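# Move loaded utility cart through door into yellow bay

## Task

Bring the utility cart from this room, through the self-closing door, into the other room and leave it parked in the yellow bay so that each of its four wheels sits fully inside the taped outline and none touches the tape. The case of copy paper has to be in the cart's top tray, entirely within the tray's edges with nothing overhanging. At the end the door must be closed. Either or both robots may be used, but if any robot topples or is left leaning, the task fails.

## Robot and tools

Robots. There are two identical Hello Robot Stretch 4 units, r1 and r2. Each has an omni-wheel base, a lift that slides up a mast, and an arm that telescopes straight out, ending in a wrist (yaw, pitch, roll) and a two-finger gripper. Each is about 1.6 m tall; the base edge lies within 0.23 m of its centre. Squeezing or ramming one robot against another fails the scene, so once bases touch, any further drive counts as a hard press. Closing a gripper on the other robot's fingers counts too. Objects touching robots do not matter. Identical drive commands can differ by up to about 3 cm per metre between the two, which matters if both hold one load.

Frames and units. Distances are metres, angles radians. The base frame sits on the floor under the base centre: x ahead, y to the left, z up. hand_pose (a point between the open fingertips) is reported in this frame and may be slightly wrong. The odometry frame is where the base frame was when the scene began; base_odometry counts wheel turns only, so slip shows up as travel. Its heading runs -3.142 to 3.142, left positive. Each robot uses its own frames; only images, lidar_m and wrist_depth_mm reveal where the robots are relative to each other.

move. Arguments r1 and r2 each hold one robot's part; an omitted robot receives nothing new. Always pass blocking: false; it returns within about half a second while motion continues. cameras lists images to return (omitted or ["all"] gives all, [] none). Inside a robot's part:
- base: an offset from where that base last reported itself, one of translate_m (forward positive, -2 to 2), strafe_m (left positive, -2 to 2) or rotate_rad (counter-clockwise from above positive, -3.2 to 3.2). Only translate_m plus strafe_m may be combined, giving a straight diagonal run with no turn.
- joints: absolute targets by name. lift_m 0 to 1.2; arm_m 0 to 0.55 (extension); wrist_yaw_rad -1.134 to 4.276 (0 straight ahead, positive left, 3.14 folded back); wrist_pitch_rad -1.117 to 4.259 (0 level, 1.57 pointing down); wrist_roll_rad -1.117 to 4.259 (positive clockwise seen from behind); gripper_m -0.038 to 0.141, the fingertip gap, possibly off by 0.015. Targets past a range are clipped and the result notes it; other bad values are refused and unknown keys make the call invalid.
- pace: slow, default, fast or max. Base tops 0.1/0.3/0.4/0.6 m/s and 1/2/3/4 rad/s; lift 0.15/0.3/0.4/0.5 m/s; arm 0.1/0.4/0.6/0.7 m/s; wrist always 1.82 rad/s. A raised lift slows the base, down to 0.3 m/s and 1 rad/s at full height.
- speeds: per-joint top speed for lift_m, arm_m or wrist joints (not gripper_m).
- contact_limits: 0 (gentlest) to 1 for arm_m, lift_m, translate_m, strafe_m, rotate_rad, given next to its own command; default 0.5. A base limit persists until the next base command. arm_m needs roughly 15 to 40 N before stopping even at 0; for a light press use 0 and aim 1 to 3 mm beyond contact. Carrying 1 kg needs lift limit at least 0.15, 2 kg at least 0.3.
- end_of_arm: "enable_torque" alone, to re-power a wrist or gripper motor that shut off.
A new move replaces only the targets it names; other motions continue. Called with no action, move returns full state, scene number and task.

wait(seconds 0 to 10, cameras) lets time pass and reports; it returns early when a commanded robot comes to rest. wait(0) shows earlier moves under "earlier move". stop(cameras) brakes everything and returns at rest; braked parts may keep pressing. zoom_image(camera, region [x0,y0,x1,y1] pixels, at most 504 square) enlarges part of a latest image. finished_scene(scene) ends the current scene, given its number; the goal must then hold without the robots.

Results. "move: r1 done; r2 ..." summarises each robot sent motion. base_status and joint_status read moving, done (for the base, wheels turned the full amount even if slipping), off_target, contact_stop (held back, now slack), time_out (cut after about 14 s, target dropped), limit_stop_at_own_body, limit_stop_at_tilt (lean over 6 degrees; lift, arm, wheels go slack), or torque_fault. Any unrequested stop, refusal, blocks the rest of your calls in that reply. on_its_own reports unrequested behaviour: slack, held, off joints or base. A robot under "as last shown" was not commanded and repeats old lines. lidar_m: 12 distances at 30-degree sectors, first straight ahead, counter-clockwise (4th left, 7th rear, 10th right); "-" means nothing seen or closer than 0.25 m; it misses glass and thin legs. wrist_depth_mm: 7x7 grid of depths, 100 to 2000 mm. base_tilt (degrees, forward and right positive) has a fixed error up to 3. turned_by_wheels against turned_by_imu differing over about 0.1 rad per move signals a hit or slip. motor_effort is percent (peak in brackets); servo_current in mA.

Gripping. Command a gap more than 0.015 below the object's width; about 0.06 below resists pulling. Behind a handle or bar use -0.02 or less. A squeeze shows as a rise in the gripper's servo_current.

Avoid. Self-collision when the gripper is over the base with a low lift, when tilted up and rolled, or turned right and tilted up; folded back, small tilts or rolls can hit. Don't turn, drive or brake with over 1 kg held and arm_m above 0.2, especially fast. Strong pushes or pulls, above all with a high gripper, can tip the robot. Slack lifts drop, slack wheels roll. Avoid drops, releasing moving items, slams and hard impacts. A loose object may occasionally be nudged.

Each tool is called after ">>>" in YAML: its name, and indented under it one key for each argument.

## Session

>>> move:
  blocking: false

Scene clock: 0.00 s.
r1.base_odometry: x=+0.000 y=+0.000 heading=+0.000
r1.turned_by_wheels: +0.000
r1.turned_by_imu: +0.000
r1.base_tilt: forward=-1.6 right=+1.3
r1.lidar_m: 1.92 2.25 3.81 1.93 0.97 0.84 0.83 0.93 0.77 0.76 0.93 1.59
r1.base_status: not commanded
r1.joint_positions: lift_m=+0.127 arm_m=+0.000 wrist_yaw_rad=+3.089 wrist_pitch_rad=+0.002 wrist_roll_rad=+0.000 gripper_m=+0.056
r1.joint_status: not commanded
r1.measured_speeds: all 0
r1.motor_effort: lift_m=+20 arm_m=-4 wheel_0=+0 wheel_1=+1 wheel_2=+1
r1.servo_current: wrist_yaw_rad=39 wrist_pitch_rad=46 wrist_roll_rad=65 gripper_m=39
r1.hand_pose: x=-0.1125 y=+0.1024 z=+0.3046 quat_wxyz=(+0.026, -0.001, +0.000, +1.000) (m; r1's base frame)
r1.wrist_depth_mm: 137 138 - - - - - / 113 139 - - - - - / 117 140 224 - - - - / 137 161 - - - - - / - - - - - - - / - - 191 - 187 - - / 842 759 750 788 788 732 768
r2.base_odometry: x=+0.000 y=+0.000 heading=+0.000
r2.turned_by_wheels: +0.000
r2.turned_by_imu: +0.000
r2.base_tilt: forward=-0.6 right=+0.1
r2.lidar_m: 2.02 1.45 1.40 1.49 2.01 2.22 2.34 3.17 1.60 3.62 2.59 2.46
r2.base_status: not commanded
r2.joint_positions: lift_m=+0.295 arm_m=+0.000 wrist_yaw_rad=+3.133 wrist_pitch_rad=+0.002 wrist_roll_rad=+0.000 gripper_m=+0.056
r2.joint_status: not commanded
r2.measured_speeds: all 0
r2.motor_effort: lift_m=+18 arm_m=-4 wheel_0=+0 wheel_1=-1 wheel_2=+0
r2.servo_current: wrist_yaw_rad=46 wrist_pitch_rad=39 wrist_roll_rad=46 gripper_m=59
r2.hand_pose: x=-0.1167 y=+0.0898 z=+0.4727 quat_wxyz=(+0.004, -0.001, +0.000, +1.000) (m; r2's base frame)
r2.wrist_depth_mm: - 140 - - - - - / - 126 150 - - - - / - 130 185 - - - - / 144 143 272 - - - - / 229 - - - - - - / 226 1576 196 1576 190 1618 1464 / 226 1060 1138 - - 1025 1060
pictures: r1_head_camera, r1_head_left_camera, r1_head_right_camera, r1_wrist_camera, r2_head_camera, r2_head_left_camera, r2_head_right_camera, r2_wrist_camera
Images, in order (width x height): r1_head_camera 420x560, r1_head_left_camera 420x672, r1_head_right_camera 420x672, r1_wrist_camera 616x392, r2_head_camera 420x560, r2_head_left_camera 420x672, r2_head_right_camera 420x672, r2_wrist_camera 616x392.

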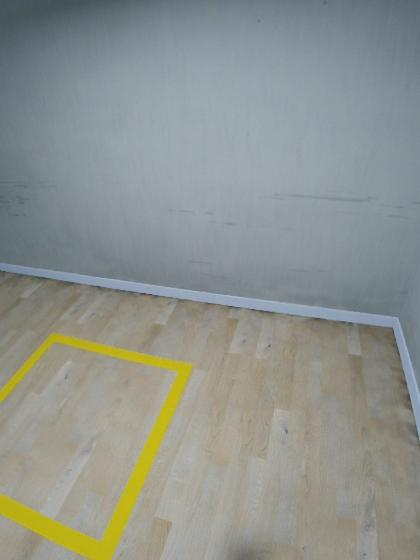

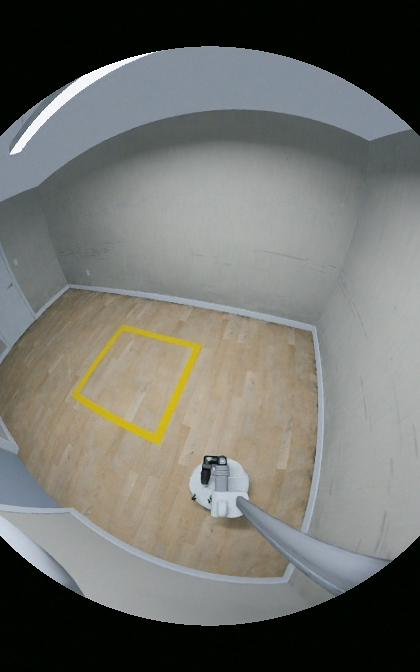

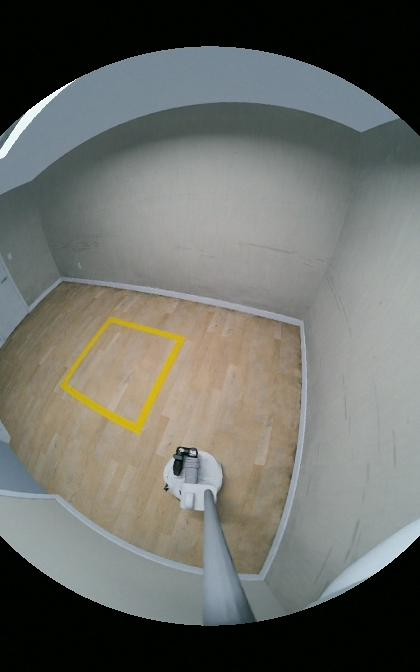

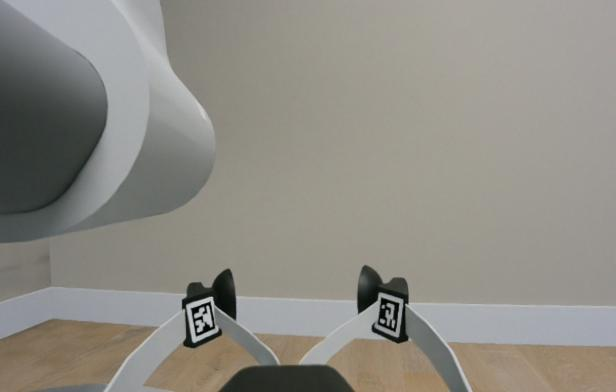

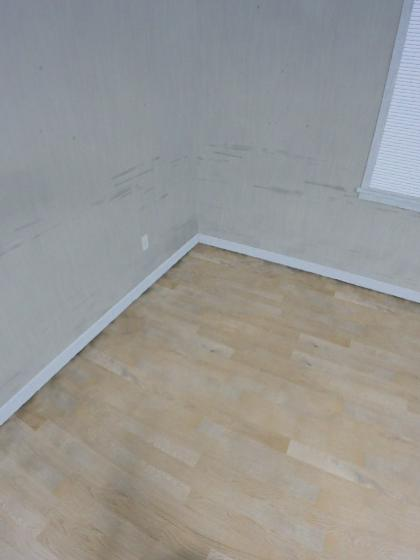

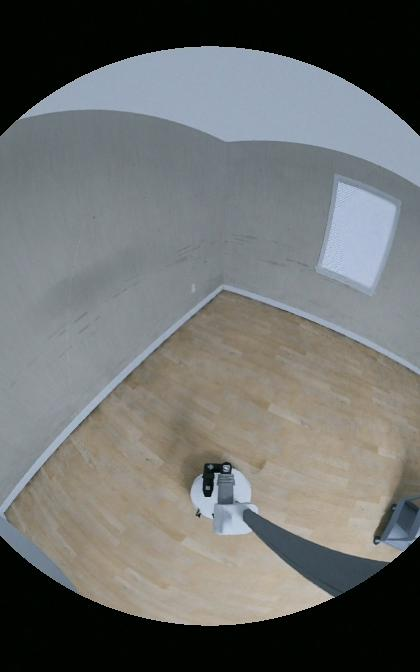

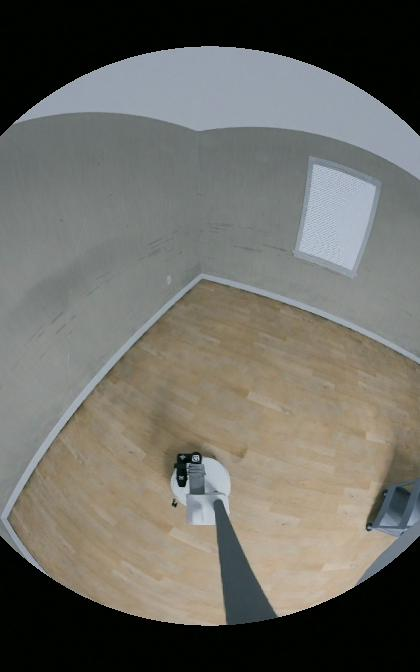

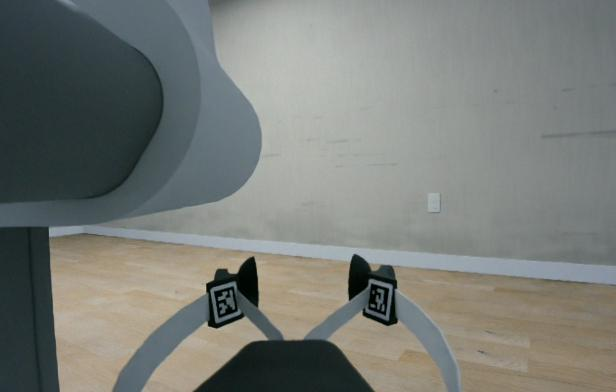

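>>> move:
  blocking: false
  r1: {"base":{"rotate_rad":1.3}}
  r2: {"base":{"rotate_rad":-1.5}}
  cameras: []

>>> wait:
  seconds: 3
  cameras: []

>>> wait:
  seconds: 1

Scene clock: 3.90 s.
move: r1 moving; r2 moving
r1.base_odometry: x=+0.000 y=+0.000 heading=+0.252
r1.turned_by_wheels: +0.252
r1.turned_by_imu: +0.252
r1.base_tilt: forward=-1.6 right=+1.2
r1.lidar_m: 1.98 2.71 3.66 1.25 0.89 0.80 0.87 0.80 0.77 0.82 1.11 1.92
r1.base_status: rotate_rad moving
r1.joint_positions: lift_m=+0.127 arm_m=+0.000 wrist_yaw_rad=+3.089 wrist_pitch_rad=+0.002 wrist_roll_rad=+0.000 gripper_m=+0.056
r1.joint_status: not commanded
r1.measured_speeds: translate_m=-0.001 strafe_m=-0.001 rotate_rad=+0.980 lift_m=+0.000 arm_m=+0.000 wrist_yaw_rad=+0.000 wrist_pitch_rad=+0.000 wrist_roll_rad=+0.000
r1.motor_effort: lift_m=+20(20) arm_m=-4(4) wheel_0=-8(9) wheel_1=-6(9) wheel_2=-7(7)
r1.servo_current: wrist_yaw_rad=59(59) wrist_pitch_rad=39(46) wrist_roll_rad=46(59) gripper_m=39(39)
r1.hand_pose: x=-0.1125 y=+0.1024 z=+0.3046 quat_wxyz=(+0.026, -0.001, +0.000, +1.000)
r1.wrist_depth_mm: 136 138 - - - - - / 113 139 - - - - - / 114 140 226 - - - - / 137 160 - - - - - / - - - - - - - / - 1060 190 - 187 - - / 778 750 750 798 750 699 732
r2.base_odometry: x=+0.000 y=+0.000 heading=-0.252
r2.turned_by_wheels: -0.252
r2.turned_by_imu: -0.244
r2.base_tilt: forward=-0.7 right=+0.1
r2.lidar_m: 2.52 1.62 1.40 1.40 1.67 2.23 2.24 2.64 1.59 1.63 2.93 2.49
r2.base_status: rotate_rad moving
r2.joint_positions: lift_m=+0.295 arm_m=+0.000 wrist_yaw_rad=+3.133 wrist_pitch_rad=+0.002 wrist_roll_rad=+0.000 gripper_m=+0.056
r2.joint_status: not commanded
r2.measured_speeds: translate_m=+0.000 strafe_m=+0.000 rotate_rad=-0.974 lift_m=+0.000 arm_m=+0.000 wrist_yaw_rad=+0.000 wrist_pitch_rad=+0.000 wrist_roll_rad=+0.000
r2.motor_effort: lift_m=+18(18) arm_m=-4(4) wheel_0=+8(9) wheel_1=+8(10) wheel_2=+9(11)
r2.servo_current: wrist_yaw_rad=33(52) wrist_pitch_rad=39(46) wrist_roll_rad=52(52) gripper_m=39(59)
r2.hand_pose: x=-0.1167 y=+0.0898 z=+0.4727 quat_wxyz=(+0.004, -0.001, +0.000, +1.000)
r2.wrist_depth_mm: - 141 - - - - - / - 127 150 - - - - / - 130 184 - - - - / 144 143 272 - - - - / 229 - - - - - - / 227 1576 196 1576 190 1661 1464 / 226 1060 1138 - - 1060 1060

Scene clock: 5.30 s.
earlier move: r1 done; r2 moving
r1.base_odometry: x=+0.000 y=+0.000 heading=+1.300
r1.turned_by_wheels: +1.048
r1.turned_by_imu: +1.053
r1.base_tilt: forward=-1.6 right=+1.3
r1.lidar_m: 3.79 1.23 0.89 0.83 0.88 0.82 0.77 0.81 1.10 1.93 2.00 2.67
r1.base_status: done
r1.joint_positions: lift_m=+0.127 arm_m=+0.000 wrist_yaw_rad=+3.089 wrist_pitch_rad=+0.002 wrist_roll_rad=+0.000 gripper_m=+0.056
r1.joint_status: not commanded
r1.measured_speeds: all 0
r1.motor_effort: lift_m=+20(20) arm_m=-4(4) wheel_0=-4(10) wheel_1=-1(9) wheel_2=-1(8)
r1.servo_current: wrist_yaw_rad=52(65) wrist_pitch_rad=46(52) wrist_roll_rad=59(65) gripper_m=39(46)
r1.hand_pose: x=-0.1125 y=+0.1024 z=+0.3046 quat_wxyz=(+0.026, -0.001, +0.000, +1.000)
r1.wrist_depth_mm: 136 138 - - - - - / 113 139 - - - - - / 118 140 229 - - - - / 137 162 - - - - - / - - - - - - - / - - 191 - 187 - - / 788 707 750 143 778 768 809
r2.base_odometry: x=+0.000 y=+0.000 heading=-1.499
r2.turned_by_wheels: -1.248
r2.turned_by_imu: -1.215
r2.base_tilt: forward=-0.6 right=+0.0
r2.lidar_m: 3.32 2.54 2.47 1.87 1.46 1.41 1.51 2.19 2.23 2.40 3.45 1.59
r2.base_status: rotate_rad moving
r2.joint_positions: lift_m=+0.295 arm_m=+0.000 wrist_yaw_rad=+3.133 wrist_pitch_rad=+0.002 wrist_roll_rad=+0.000 gripper_m=+0.056
r2.joint_status: not commanded
r2.measured_speeds: all 0
r2.motor_effort: lift_m=+18(18) arm_m=-4(4) wheel_0=+3(11) wheel_1=+0(11) wheel_2=+2(11)
r2.servo_current: wrist_yaw_rad=39(59) wrist_pitch_rad=46(46) wrist_roll_rad=39(52) gripper_m=46(59)
r2.hand_pose: x=-0.1167 y=+0.0898 z=+0.4727 quat_wxyz=(+0.004, -0.001, +0.000, +1.000)
r2.wrist_depth_mm: - 140 - - - - - / - 126 141 - - - - / - 129 185 - - - - / 144 143 264 - - - - / 229 - - - - - - / 227 1576 196 1336 190 - - / 226 1078 1138 - - 1042 1060
wait: 1.40 of 3 s (r1 has come to rest)

Scene clock: 5.43 s.
earlier move: r2 done
r1.base_odometry: x=+0.000 y=+0.000 heading=+1.300
r1.turned_by_wheels: +0.000
r1.turned_by_imu: +0.000
r1.base_tilt: forward=-1.6 right=+1.3
r1.lidar_m: 3.80 1.24 0.87 0.84 0.88 0.82 0.76 0.79 1.08 1.92 1.95 2.66
r1.base_status: done
r1.joint_positions: lift_m=+0.127 arm_m=+0.000 wrist_yaw_rad=+3.089 wrist_pitch_rad=+0.002 wrist_roll_rad=+0.000 gripper_m=+0.056
r1.joint_status: not commanded
r1.measured_speeds: all 0
r1.motor_effort: lift_m=+20(20) arm_m=-4(4) wheel_0=-3(10) wheel_1=-1(9) wheel_2=-1(8)
r1.servo_current: wrist_yaw_rad=33(65) wrist_pitch_rad=33(52) wrist_roll_rad=52(65) gripper_m=39(46)
r1.hand_pose: x=-0.1125 y=+0.1024 z=+0.3046 quat_wxyz=(+0.026, -0.001, +0.000, +1.000)
r1.wrist_depth_mm: 136 139 - - - - - / 113 139 - - - - - / 117 140 229 - - - - / 137 161 - - - - - / - - - - - - - / - - 190 - 187 - - / 788 707 759 143 788 788 820
r2.base_odometry: x=+0.000 y=+0.000 heading=-1.499
r2.turned_by_wheels: +0.000
r2.turned_by_imu: +0.000
r2.base_tilt: forward=-0.6 right=+0.1
r2.lidar_m: 3.34 2.53 2.50 1.87 1.44 1.40 1.52 2.20 2.23 2.38 3.46 1.60
r2.base_status: done
r2.joint_positions: lift_m=+0.295 arm_m=+0.000 wrist_yaw_rad=+3.133 wrist_pitch_rad=+0.002 wrist_roll_rad=+0.000 gripper_m=+0.056
r2.joint_status: not commanded
r2.measured_speeds: all 0
r2.motor_effort: lift_m=+18(18) arm_m=-4(4) wheel_0=+3(11) wheel_1=+1(11) wheel_2=+2(11)
r2.servo_current: wrist_yaw_rad=39(59) wrist_pitch_rad=39(46) wrist_roll_rad=52(52) gripper_m=39(59)
r2.hand_pose: x=-0.1167 y=+0.0898 z=+0.4727 quat_wxyz=(+0.004, -0.001, +0.000, +1.000)
r2.wrist_depth_mm: - 140 - - - - - / - 126 142 - - - - / - 130 185 - - - - / 144 143 265 - - - - / 229 - - - - - - / 228 1537 196 1336 190 - - / 226 1060 1138 - - 1042 1078
wait: 0.13 of 1 s (r2 has come to rest)
pictures: r1_head_camera, r1_head_left_camera, r1_head_right_camera, r1_wrist_camera, r2_head_camera, r2_head_left_camera, r2_head_right_camera, r2_wrist_camera
Images, in order (width x height): r1_head_camera 420x560, r1_head_left_camera 420x672, r1_head_right_camera 420x672, r1_wrist_camera 616x392, r2_head_camera 420x560, r2_head_left_camera 420x672, r2_head_right_camera 420x672, r2_wrist_camera 616x392.

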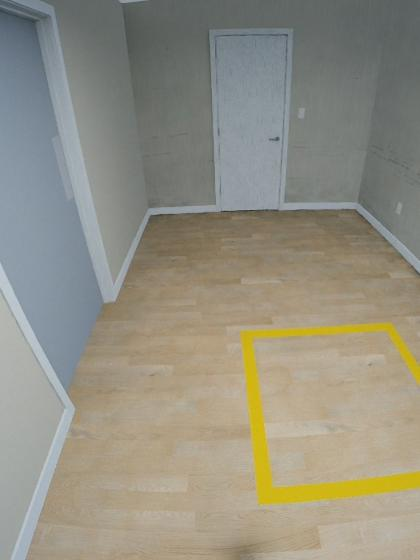

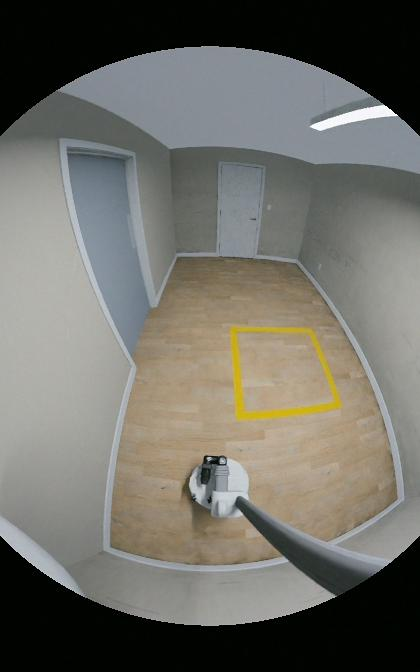

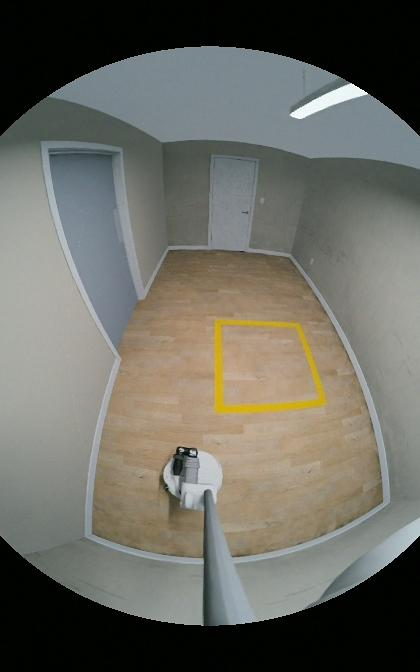

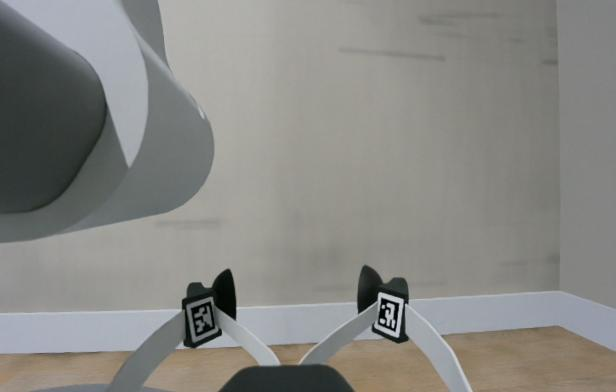

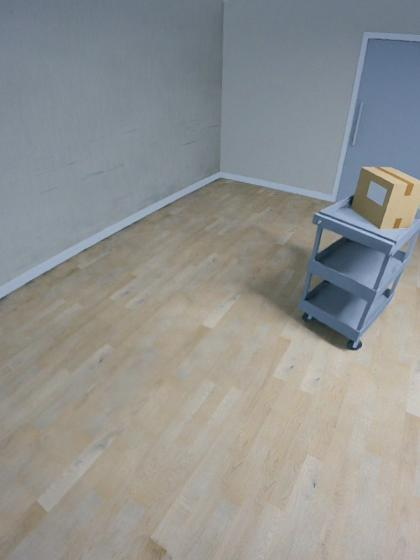

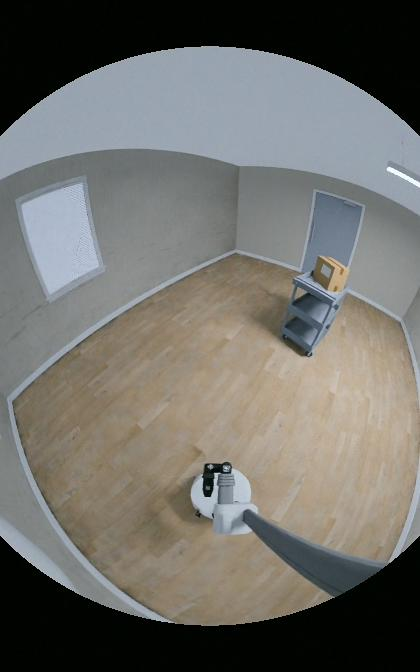

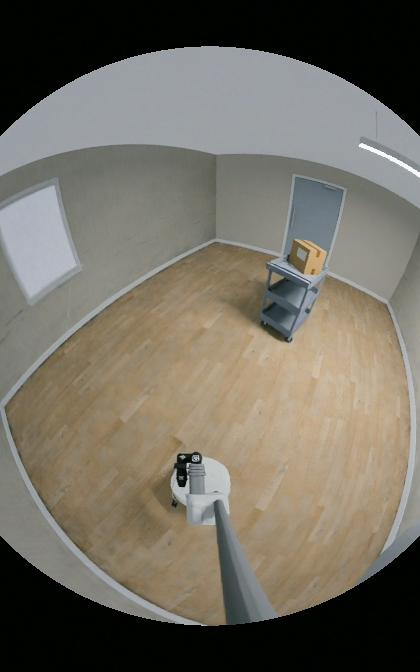

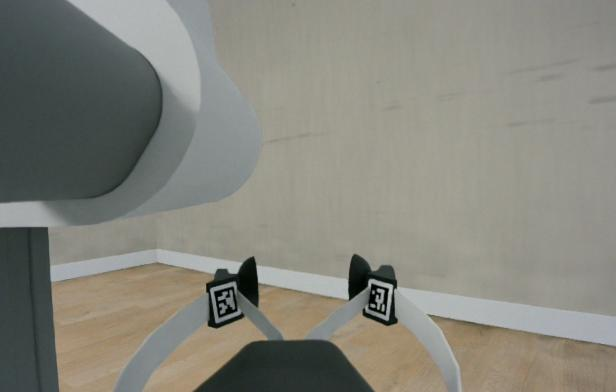

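>>> zoom_image:
  camera: "r2_head_right_camera"
  region: [200, 140, 420, 360]

>>> zoom_image:
  camera: "r1_head_left_camera"
  region: [20, 120, 280, 420]

>>> zoom_image:
  camera: "r2_head_camera"
  region: [210, 0, 420, 380]

Scaled by 2.291 (camera's finer frame: 600x960).

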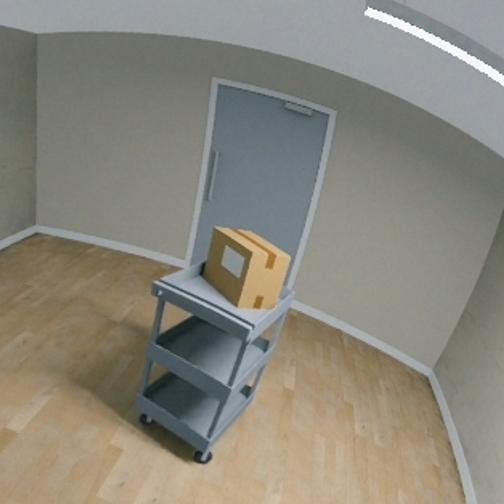

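Scaled by 1.680 (camera's finer frame: 600x960).

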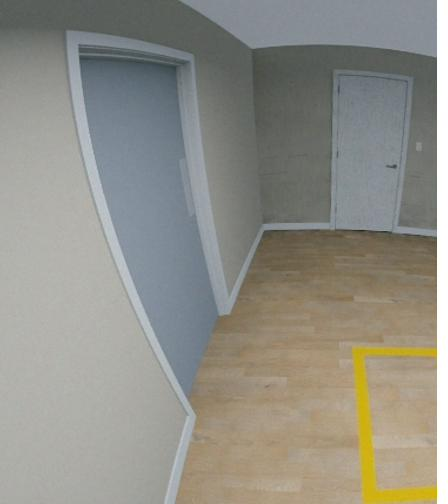

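Scaled by 1.326 (camera's finer frame: 1200x1600).

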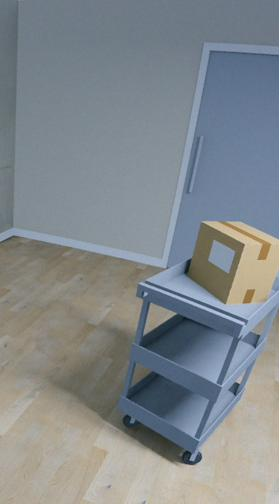

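>>> move:
  blocking: false
  r2: {"base":{"rotate_rad":-0.45}}
  r1: {"base":{"strafe_m":-0.35}}
  cameras: []

>>> wait:
  seconds: 3
  cameras: []

>>> wait:
  seconds: 1
  cameras: ["r2_head_camera","r2_head_right_camera","r2_head_left_camera"]

>>> zoom_image:
  camera: "r2_head_camera"
  region: [60, 0, 360, 380]

>>> zoom_image:
  camera: "r2_head_right_camera"
  region: [0, 130, 420, 400]

Scene clock: 49.47 s.
move: r1 moving; r2 moving
r1.base_odometry: x=+0.035 y=-0.010 heading=+1.300
r1.turned_by_wheels: +0.000
r1.turned_by_imu: -0.001
r1.base_tilt: forward=-1.6 right=+1.3
r1.lidar_m: 3.91 1.31 0.91 0.88 0.90 0.83 0.77 0.82 1.09 1.89 1.94 2.61
r1.base_status: strafe_m moving
r1.joint_positions: lift_m=+0.127 arm_m=+0.000 wrist_yaw_rad=+3.089 wrist_pitch_rad=+0.002 wrist_roll_rad=+0.000 gripper_m=+0.056
r1.joint_status: not commanded
r1.measured_speeds: translate_m=+0.001 strafe_m=-0.142 rotate_rad=-0.004 lift_m=+0.000 arm_m=+0.000 wrist_yaw_rad=+0.000 wrist_pitch_rad=+0.000 wrist_roll_rad=+0.000
r1.motor_effort: lift_m=+20(20) arm_m=-4(4) wheel_0=+11(12) wheel_1=-8(11) wheel_2=+0(1)
r1.servo_current: wrist_yaw_rad=52(52) wrist_pitch_rad=46(46) wrist_roll_rad=46(65) gripper_m=46(46)
r1.hand_pose: x=-0.1125 y=+0.1024 z=+0.3046 quat_wxyz=(+0.026, -0.001, +0.000, +1.000)
r1.wrist_depth_mm: 136 138 - - - - - / 114 139 - - - - - / 117 139 229 - - - - / 137 162 - - - - - / - - - - - - - / - - 190 - 188 - - / 788 715 759 143 788 768 820
r2.base_odometry: x=+0.000 y=+0.000 heading=-1.750
r2.turned_by_wheels: -0.251
r2.turned_by_imu: -0.243
r2.base_tilt: forward=-0.7 right=+0.0
r2.lidar_m: 1.69 2.82 2.49 2.48 1.56 1.39 1.43 1.73 2.22 2.25 2.77 1.60
r2.base_status: rotate_rad moving
r2.joint_positions: lift_m=+0.295 arm_m=+0.000 wrist_yaw_rad=+3.133 wrist_pitch_rad=+0.002 wrist_roll_rad=+0.000 gripper_m=+0.056
r2.joint_status: not commanded
r2.measured_speeds: translate_m=+0.000 strafe_m=+0.000 rotate_rad=-0.939 lift_m=+0.000 arm_m=+0.000 wrist_yaw_rad=+0.000 wrist_pitch_rad=+0.000 wrist_roll_rad=+0.000
r2.motor_effort: lift_m=+18(18) arm_m=-4(4) wheel_0=+4(10) wheel_1=+7(9) wheel_2=+8(11)
r2.servo_current: wrist_yaw_rad=46(59) wrist_pitch_rad=46(46) wrist_roll_rad=46(59) gripper_m=52(52)
r2.hand_pose: x=-0.1167 y=+0.0898 z=+0.4727 quat_wxyz=(+0.004, -0.001, +0.000, +1.000)
r2.wrist_depth_mm: - 141 - - - - - / - 126 141 - - - - / - 130 184 - - - - / 144 143 207 - - - - / 230 - - - - - - / 227 1576 195 1308 191 - - / 226 1078 1118 - - 1042 1042

Scene clock: 50.20 s.
earlier move: r1 moving; r2 done
r1.base_odometry: x=+0.207 y=-0.057 heading=+1.300
r1.turned_by_wheels: +0.000
r1.turned_by_imu: -0.001
r1.base_tilt: forward=-1.6 right=+1.3
r1.lidar_m: 3.93 1.69 1.11 1.04 1.07 0.83 0.76 0.79 1.09 1.70 1.77 2.36
r1.base_status: strafe_m moving
r1.joint_positions: lift_m=+0.127 arm_m=+0.000 wrist_yaw_rad=+3.089 wrist_pitch_rad=+0.002 wrist_roll_rad=+0.000 gripper_m=+0.056
r1.joint_status: not commanded
r1.measured_speeds: translate_m=+0.000 strafe_m=-0.288 rotate_rad=-0.002 lift_m=+0.000 arm_m=+0.000 wrist_yaw_rad=+0.000 wrist_pitch_rad=+0.000 wrist_roll_rad=+0.000
r1.motor_effort: lift_m=+20(20) arm_m=-4(4) wheel_0=+6(12) wheel_1=-5(12) wheel_2=-2(2)
r1.servo_current: wrist_yaw_rad=59(65) wrist_pitch_rad=46(52) wrist_roll_rad=33(65) gripper_m=39(46)
r1.hand_pose: x=-0.1125 y=+0.1024 z=+0.3046 quat_wxyz=(+0.026, -0.001, +0.000, +1.000)
r1.wrist_depth_mm: 136 139 - - - - - / 113 139 - - - - - / 117 140 229 - - - - / 137 162 - - - - - / - - - - - - - / - - 190 - 187 - - / 788 715 750 143 788 768 820
r2.base_odometry: x=+0.000 y=+0.000 heading=-1.949
r2.turned_by_wheels: -0.198
r2.turned_by_imu: -0.193
r2.base_tilt: forward=-0.7 right=+0.1
r2.lidar_m: 1.60 3.11 2.51 2.47 1.77 1.42 1.39 1.55 2.23 2.23 2.47 2.25
r2.base_status: done
r2.joint_positions: lift_m=+0.295 arm_m=+0.000 wrist_yaw_rad=+3.133 wrist_pitch_rad=+0.002 wrist_roll_rad=+0.000 gripper_m=+0.056
r2.joint_status: not commanded
r2.measured_speeds: all 0
r2.motor_effort: lift_m=+18(18) arm_m=-4(4) wheel_0=+4(10) wheel_1=+2(9) wheel_2=+3(11)
r2.servo_current: wrist_yaw_rad=52(59) wrist_pitch_rad=39(46) wrist_roll_rad=46(59) gripper_m=46(52)
r2.hand_pose: x=-0.1167 y=+0.0898 z=+0.4727 quat_wxyz=(+0.004, -0.001, +0.000, +1.000)
r2.wrist_depth_mm: - 140 - - - - - / - 126 142 - - - - / - 129 185 - - - - / 144 143 207 - - - - / 220 - - - - - - / 220 1464 191 171 190 - 1336 / 226 1078 1138 - - 1042 1060
wait: 0.73 of 3 s (r2 has come to rest)

Scene clock: 51.20 s.
earlier move: r1 moving
r1.base_odometry: x=+0.337 y=-0.094 heading=+1.300
r1.turned_by_wheels: +0.000
r1.turned_by_imu: -0.001
r1.base_tilt: forward=-1.6 right=+1.3
r1.lidar_m: 3.91 1.88 1.25 1.19 1.14 0.82 0.75 0.78 1.08 1.58 1.65 2.22
r1.base_status: strafe_m moving
r1.joint_positions: lift_m=+0.127 arm_m=+0.000 wrist_yaw_rad=+3.089 wrist_pitch_rad=+0.002 wrist_roll_rad=+0.000 gripper_m=+0.056
r1.joint_status: not commanded
r1.measured_speeds: all 0
r1.motor_effort: lift_m=+20(20) arm_m=-4(4) wheel_0=+0(12) wheel_1=-1(12) wheel_2=-1(2)
r1.servo_current: wrist_yaw_rad=72(72) wrist_pitch_rad=39(52) wrist_roll_rad=46(65) gripper_m=39(52)
r1.hand_pose: x=-0.1125 y=+0.1024 z=+0.3046 quat_wxyz=(+0.026, -0.001, +0.000, +1.000)
r1.wrist_depth_mm: - 138 - - - - - / 112 139 - - - - - / 116 139 219 - - - - / 137 157 - - - - - / - - - - - - - / - - 191 - 187 - - / 788 750 759 143 788 778 809
r2.base_odometry: x=+0.000 y=+0.000 heading=-1.949
r2.turned_by_wheels: +0.000
r2.turned_by_imu: +0.000
r2.base_tilt: forward=-0.7 right=+0.1
r2.lidar_m: 1.63 3.18 2.51 2.48 1.75 1.43 1.40 1.56 2.25 2.23 2.48 2.24
r2.base_status: done
r2.joint_positions: lift_m=+0.295 arm_m=+0.000 wrist_yaw_rad=+3.133 wrist_pitch_rad=+0.002 wrist_roll_rad=+0.000 gripper_m=+0.056
r2.joint_status: not commanded
r2.measured_speeds: all 0
r2.motor_effort: lift_m=+18(18) arm_m=-4(4) wheel_0=+4(10) wheel_1=+2(9) wheel_2=+3(11)
r2.servo_current: wrist_yaw_rad=39(65) wrist_pitch_rad=39(46) wrist_roll_rad=39(59) gripper_m=52(52)
r2.hand_pose: x=-0.1167 y=+0.0898 z=+0.4727 quat_wxyz=(+0.004, -0.001, +0.000, +1.000)
r2.wrist_depth_mm: - 141 - - - - - / - 126 142 - - - - / - 129 186 - - - - / 144 144 207 - - - - / 219 - - - - - - / 220 1430 193 171 190 - 1336 / 226 1060 1160 - - 1042 1060
wait: 1.00 s; no rest
pictures: r2_head_camera, r2_head_left_camera, r2_head_right_camera
Images, in order (width x height): r2_head_camera 420x560, r2_head_left_camera 420x672, r2_head_right_camera 420x672.

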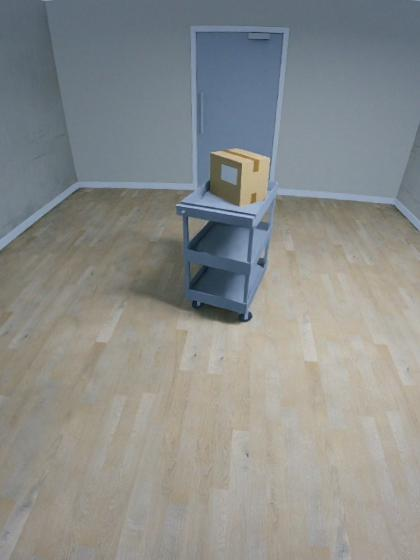

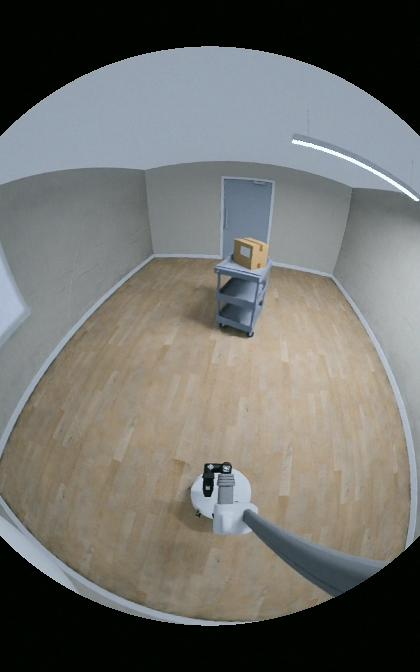

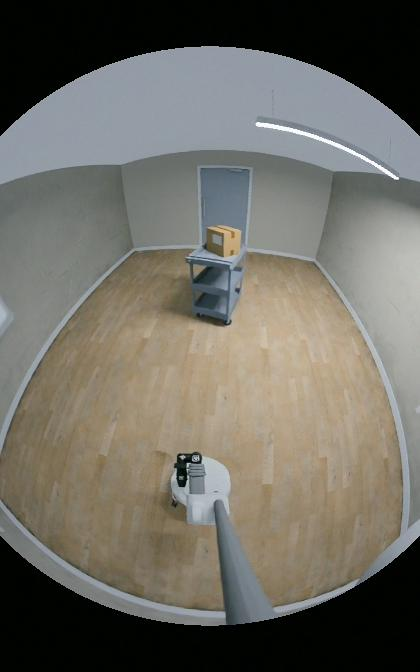

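Scaled by 1.326 (camera's finer frame: 1200x1600).

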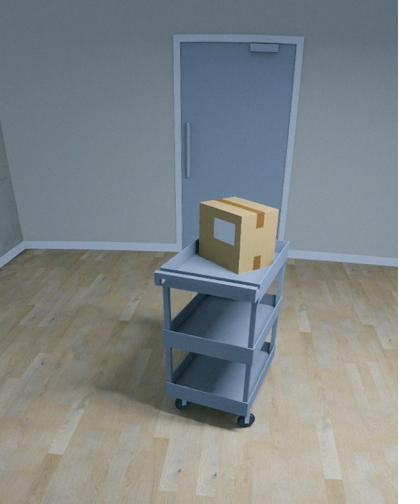

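Scaled by 1.200 (camera's finer frame: 600x960).

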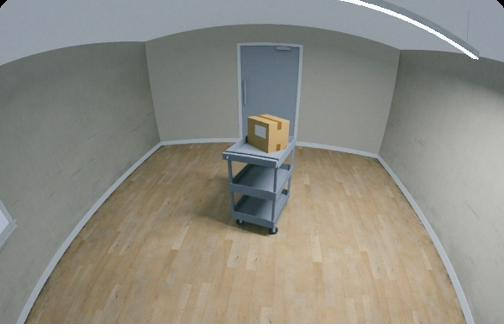

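>>> move:
  blocking: false
  r2: {"base":{"translate_m":0.5},"joints":{"lift_m":0.8,"wrist_yaw_rad":0,"gripper_m":0.1}}
  r1: {"base":{"rotate_rad":1.57},"joints":{"lift_m":0.8}}
  cameras: []

>>> wait:
  seconds: 4
  cameras: []

>>> wait:
  seconds: 4
  cameras: []

>>> wait:
  seconds: 1

>>> zoom_image:
  camera: "r2_head_camera"
  region: [100, 50, 350, 450]

Scene clock: 61.17 s.
earlier move: r1 done
move: r1 moving; r2 moving
r1.base_odometry: x=+0.337 y=-0.094 heading=+1.551
r1.turned_by_wheels: +0.252
r1.turned_by_imu: +0.252
r1.base_tilt: forward=-1.6 right=+1.3
r1.lidar_m: 2.61 1.45 1.19 1.19 0.90 0.76 0.75 0.88 1.49 1.57 1.82 2.99
r1.base_status: rotate_rad moving
r1.joint_positions: lift_m=+0.164 arm_m=+0.000 wrist_yaw_rad=+3.089 wrist_pitch_rad=+0.002 wrist_roll_rad=+0.000 gripper_m=+0.056
r1.joint_status: lift_m moving
r1.measured_speeds: translate_m=-0.001 strafe_m=+0.000 rotate_rad=+0.971 lift_m=+0.146 arm_m=+0.000 wrist_yaw_rad=+0.000 wrist_pitch_rad=+0.000 wrist_roll_rad=+0.000
r1.motor_effort: lift_m=+27(28) arm_m=-4(4) wheel_0=-7(9) wheel_1=-6(8) wheel_2=-7(7)
r1.servo_current: wrist_yaw_rad=52(65) wrist_pitch_rad=52(52) wrist_roll_rad=59(65) gripper_m=39(46)
r1.hand_pose: x=-0.1125 y=+0.1024 z=+0.3421 quat_wxyz=(+0.026, -0.001, +0.000, +1.000)
r1.wrist_depth_mm: 137 138 - - - - - / 113 139 - - - - - / 117 139 224 - - - - / 137 162 - - - - - / - - - - - - - / - - 190 - 187 - - / 866 768 778 143 768 - -
r2.base_odometry: x=-0.011 y=-0.029 heading=-1.949
r2.turned_by_wheels: +0.000
r2.turned_by_imu: +0.001
r2.base_tilt: forward=-0.7 right=+0.0
r2.lidar_m: 1.59 3.14 2.50 2.49 1.83 1.45 1.44 1.59 2.27 2.20 2.44 2.19
r2.base_status: translate_m moving
r2.joint_positions: lift_m=+0.333 arm_m=+0.000 wrist_yaw_rad=+2.571 wrist_pitch_rad=+0.002 wrist_roll_rad=+0.000 gripper_m=+0.075
r2.joint_status: lift_m moving; wrist_yaw_rad moving; gripper_m moving
r2.measured_speeds: translate_m=+0.121 strafe_m=+0.001 rotate_rad=-0.001 lift_m=+0.146 arm_m=+0.000 wrist_yaw_rad=-1.738 wrist_pitch_rad=+0.000 wrist_roll_rad=+0.000
r2.motor_effort: lift_m=+23(23) arm_m=-4(4) wheel_0=+6(9) wheel_1=+6(7) wheel_2=-12(13)
r2.servo_current: wrist_yaw_rad=85(130) wrist_pitch_rad=33(46) wrist_roll_rad=59(59) gripper_m=117(117)
r2.hand_pose: x=-0.0245 y=+0.2294 z=+0.5104 quat_wxyz=(+0.282, -0.001, +0.000, +0.960)
r2.wrist_depth_mm: - - - - - - - / - - - - - - - / - - - - - - - / - - - - - - - / - - - - - - - / - - 190 1499 189 1708 1537 / 1205 1138 1182 - 1182 1098 1118

Scene clock: 63.83 s.
earlier move: r1 moving; r2 done
r1.base_odometry: x=+0.337 y=-0.094 heading=+2.869
r1.turned_by_wheels: +1.318
r1.turned_by_imu: +1.325
r1.base_tilt: forward=-1.6 right=+1.3
r1.lidar_m: 1.19 1.15 0.80 0.76 0.80 1.08 1.57 1.64 2.21 3.95 1.93 1.25
r1.base_status: done
r1.joint_positions: lift_m=+0.799 arm_m=+0.000 wrist_yaw_rad=+3.089 wrist_pitch_rad=+0.002 wrist_roll_rad=+0.000 gripper_m=+0.056
r1.joint_status: lift_m moving
r1.measured_speeds: translate_m=+0.000 strafe_m=+0.000 rotate_rad=+0.000 lift_m=+0.027 arm_m=+0.000 wrist_yaw_rad=+0.000 wrist_pitch_rad=+0.000 wrist_roll_rad=+0.000
r1.motor_effort: lift_m=+27(29) arm_m=-4(4) wheel_0=-2(10) wheel_1=-1(9) wheel_2=+0(8)
r1.servo_current: wrist_yaw_rad=39(65) wrist_pitch_rad=39(52) wrist_roll_rad=39(78) gripper_m=39(52)
r1.hand_pose: x=-0.1125 y=+0.1024 z=+0.9763 quat_wxyz=(+0.026, -0.001, +0.000, +1.000)
r1.wrist_depth_mm: 136 138 - - - - - / 113 139 - - - - - / 117 139 227 - - - - / 137 161 - - - - - / - - - - - - - / - - 190 - 187 - - / - 140 - 137 - - -
r2.base_odometry: x=-0.184 y=-0.465 heading=-1.949
r2.turned_by_wheels: +0.000
r2.turned_by_imu: +0.001
r2.base_tilt: forward=-0.7 right=+0.1
r2.lidar_m: 1.13 3.04 2.44 2.38 2.37 1.93 1.90 2.11 2.34 2.30 2.54 1.13
r2.base_status: done
r2.joint_positions: lift_m=+0.800 arm_m=+0.000 wrist_yaw_rad=+0.003 wrist_pitch_rad=+0.002 wrist_roll_rad=+0.000 gripper_m=+0.100
r2.joint_status: all done
r2.measured_speeds: all 0
r2.motor_effort: lift_m=+21(25) arm_m=-4(4) wheel_0=+3(10) wheel_1=+2(9) wheel_2=-3(14)
r2.servo_current: wrist_yaw_rad=46(143) wrist_pitch_rad=33(46) wrist_roll_rad=46(65) gripper_m=46(117)
r2.hand_pose: x=+0.4596 y=-0.0866 z=+0.9775 quat_wxyz=(+1.000, +0.000, +0.001, +0.001)
r2.wrist_depth_mm: - - - - - - - / - - - - - - - / - - - - - - - / - - - - 1205 - - / - - - 1336 1205 - - / - - 195 1576 192 - - / - - - - - - -
wait: 2.67 of 4 s (r2 has come to rest)

Scene clock: 64.20 s.
earlier move: r1 done
r1.base_odometry: x=+0.337 y=-0.094 heading=+2.869
r1.turned_by_wheels: +0.000
r1.turned_by_imu: +0.000
r1.base_tilt: forward=-1.6 right=+1.2
r1.lidar_m: 1.20 1.16 0.80 0.76 0.80 1.07 1.57 1.64 2.18 3.94 1.90 1.25
r1.base_status: done
r1.joint_positions: lift_m=+0.799 arm_m=+0.000 wrist_yaw_rad=+3.089 wrist_pitch_rad=+0.002 wrist_roll_rad=+0.000 gripper_m=+0.056
r1.joint_status: all done
r1.measured_speeds: all 0
r1.motor_effort: lift_m=+25(29) arm_m=-4(4) wheel_0=-2(10) wheel_1=-1(9) wheel_2=+0(8)
r1.servo_current: wrist_yaw_rad=52(72) wrist_pitch_rad=39(52) wrist_roll_rad=59(78) gripper_m=39(52)
r1.hand_pose: x=-0.1125 y=+0.1024 z=+0.9771 quat_wxyz=(+0.026, -0.001, +0.000, +1.000)
r1.wrist_depth_mm: 136 139 - - - - - / 113 139 - - - - - / 117 140 227 - - - - / 137 161 - - - - - / - - - - - - - / - - 189 - 188 - - / - 140 - 137 - - -
r2.base_odometry: x=-0.184 y=-0.465 heading=-1.949
r2.turned_by_wheels: +0.000
r2.turned_by_imu: +0.000
r2.base_tilt: forward=-0.7 right=+0.1
r2.lidar_m: 1.12 3.01 2.45 2.40 2.40 1.92 1.91 2.09 2.32 2.29 2.54 1.14
r2.base_status: done
r2.joint_positions: lift_m=+0.800 arm_m=+0.000 wrist_yaw_rad=+0.003 wrist_pitch_rad=+0.002 wrist_roll_rad=+0.000 gripper_m=+0.100
r2.joint_status: all done
r2.measured_speeds: all 0
r2.motor_effort: lift_m=+21(25) arm_m=-3(4) wheel_0=+3(10) wheel_1=+2(9) wheel_2=-3(14)
r2.servo_current: wrist_yaw_rad=46(143) wrist_pitch_rad=46(46) wrist_roll_rad=39(65) gripper_m=52(117)
r2.hand_pose: x=+0.4596 y=-0.0866 z=+0.9775 quat_wxyz=(+1.000, +0.000, +0.001, +0.001)
r2.wrist_depth_mm: - - - - - - - / - - - - - - - / - - - - - - - / - - - - 1205 - - / - - - 1308 1182 - - / - - 196 1576 192 - - / - - - - - - -
wait: 0.37 of 4 s (r1 has come to rest)

Scene clock: 65.20 s.
r1.base_odometry: x=+0.337 y=-0.094 heading=+2.869
r1.turned_by_wheels: +0.000
r1.turned_by_imu: +0.000
r1.base_tilt: forward=-1.6 right=+1.3
r1.lidar_m: 1.18 1.12 0.80 0.75 0.79 1.07 1.58 1.62 2.20 3.96 1.90 1.24
r1.base_status: done
r1.joint_positions: lift_m=+0.799 arm_m=+0.000 wrist_yaw_rad=+3.089 wrist_pitch_rad=+0.002 wrist_roll_rad=+0.000 gripper_m=+0.056
r1.joint_status: all done
r1.measured_speeds: all 0
r1.motor_effort: lift_m=+25(29) arm_m=-4(4) wheel_0=-2(10) wheel_1=-1(9) wheel_2=+0(8)
r1.servo_current: wrist_yaw_rad=59(72) wrist_pitch_rad=46(52) wrist_roll_rad=46(78) gripper_m=39(52)
r1.hand_pose: x=-0.1125 y=+0.1024 z=+0.9771 quat_wxyz=(+0.026, -0.001, +0.000, +1.000)
r1.wrist_depth_mm: 136 138 - - - - - / 113 139 - - - - - / 117 140 228 - - - - / 137 161 - - - - - / - - - - - - - / - - 190 - 187 - - / - 140 - 137 - - -
r2.base_odometry: x=-0.184 y=-0.465 heading=-1.949
r2.turned_by_wheels: +0.000
r2.turned_by_imu: +0.000
r2.base_tilt: forward=-0.7 right=+0.1
r2.lidar_m: 1.12 3.03 2.43 2.39 2.39 1.93 1.89 2.12 2.34 2.29 2.52 1.12
r2.base_status: done
r2.joint_positions: lift_m=+0.800 arm_m=+0.000 wrist_yaw_rad=+0.003 wrist_pitch_rad=+0.002 wrist_roll_rad=+0.000 gripper_m=+0.100
r2.joint_status: all done
r2.measured_speeds: all 0
r2.motor_effort: lift_m=+21(25) arm_m=-4(4) wheel_0=+2(10) wheel_1=+2(9) wheel_2=-3(14)
r2.servo_current: wrist_yaw_rad=52(143) wrist_pitch_rad=39(46) wrist_roll_rad=46(65) gripper_m=52(117)
r2.hand_pose: x=+0.4596 y=-0.0866 z=+0.9775 quat_wxyz=(+1.000, +0.000, +0.001, +0.001)
r2.wrist_depth_mm: - - - - - - - / - - - - - - - / - - - - - - - / - - - - 1160 - - / - - - 1336 1182 - - / - - 196 1618 191 - - / - - - - - - -
wait: 1.00 s; at rest by 0.27 s
pictures: r1_head_camera, r1_head_left_camera, r1_head_right_camera, r1_wrist_camera, r2_head_camera, r2_head_left_camera, r2_head_right_camera, r2_wrist_camera
Images, in order (width x height): r1_head_camera 420x560, r1_head_left_camera 420x672, r1_head_right_camera 420x672, r1_wrist_camera 616x392, r2_head_camera 420x560, r2_head_left_camera 420x672, r2_head_right_camera 420x672, r2_wrist_camera 616x392.

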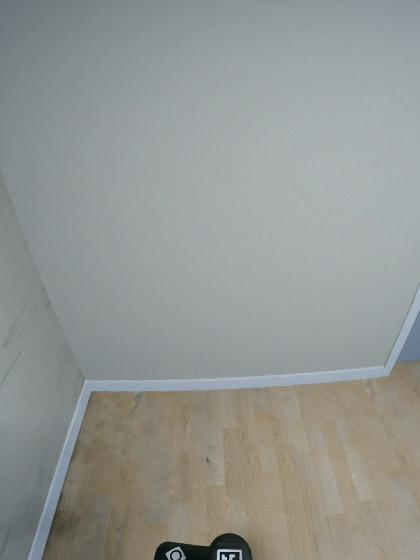

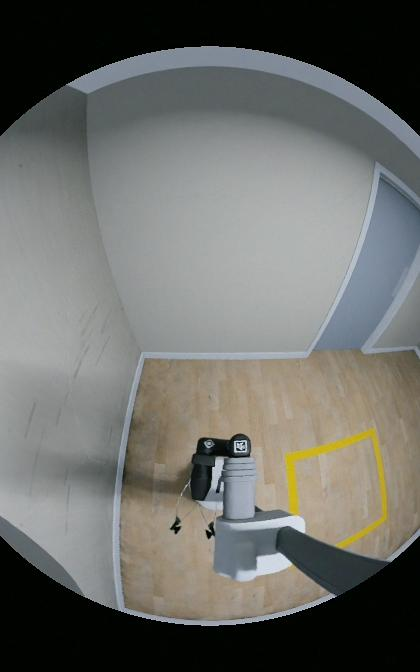

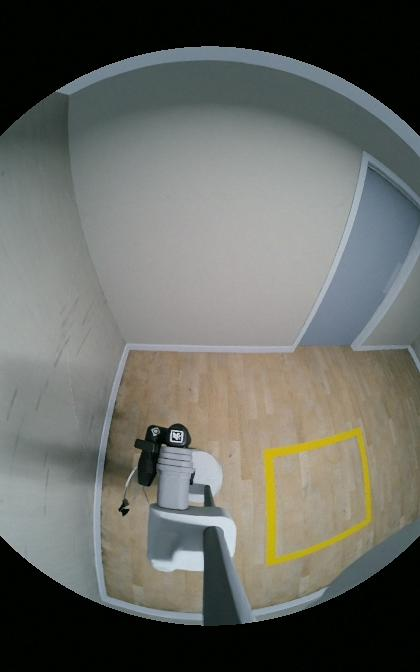

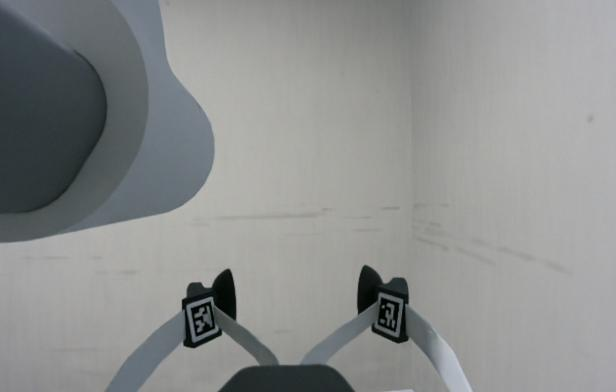

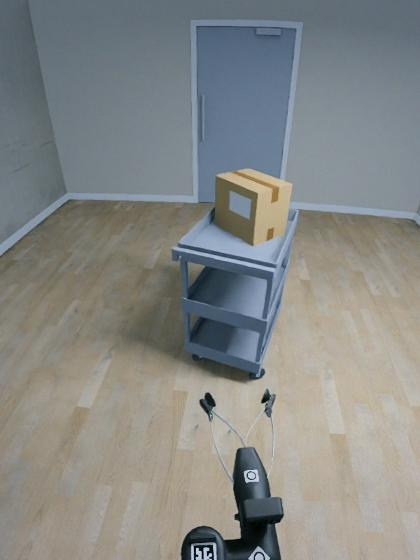

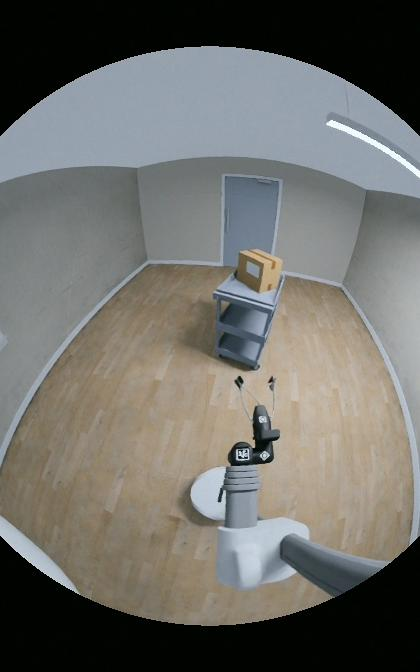

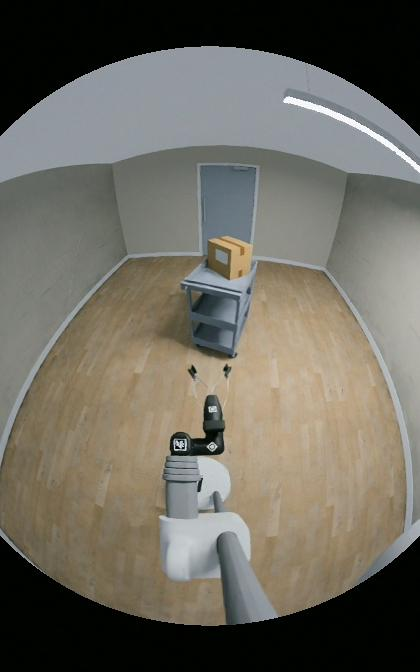

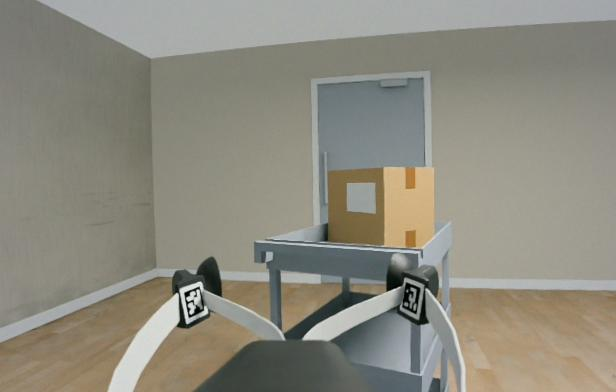

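Scaled by 1.260 (camera's finer frame: 1200x1600).

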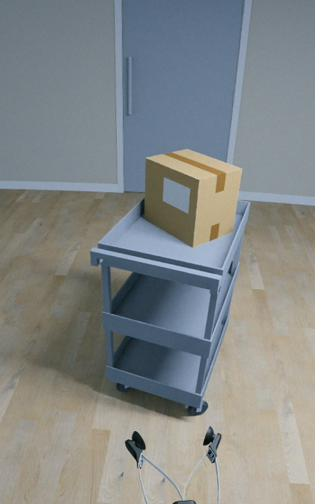

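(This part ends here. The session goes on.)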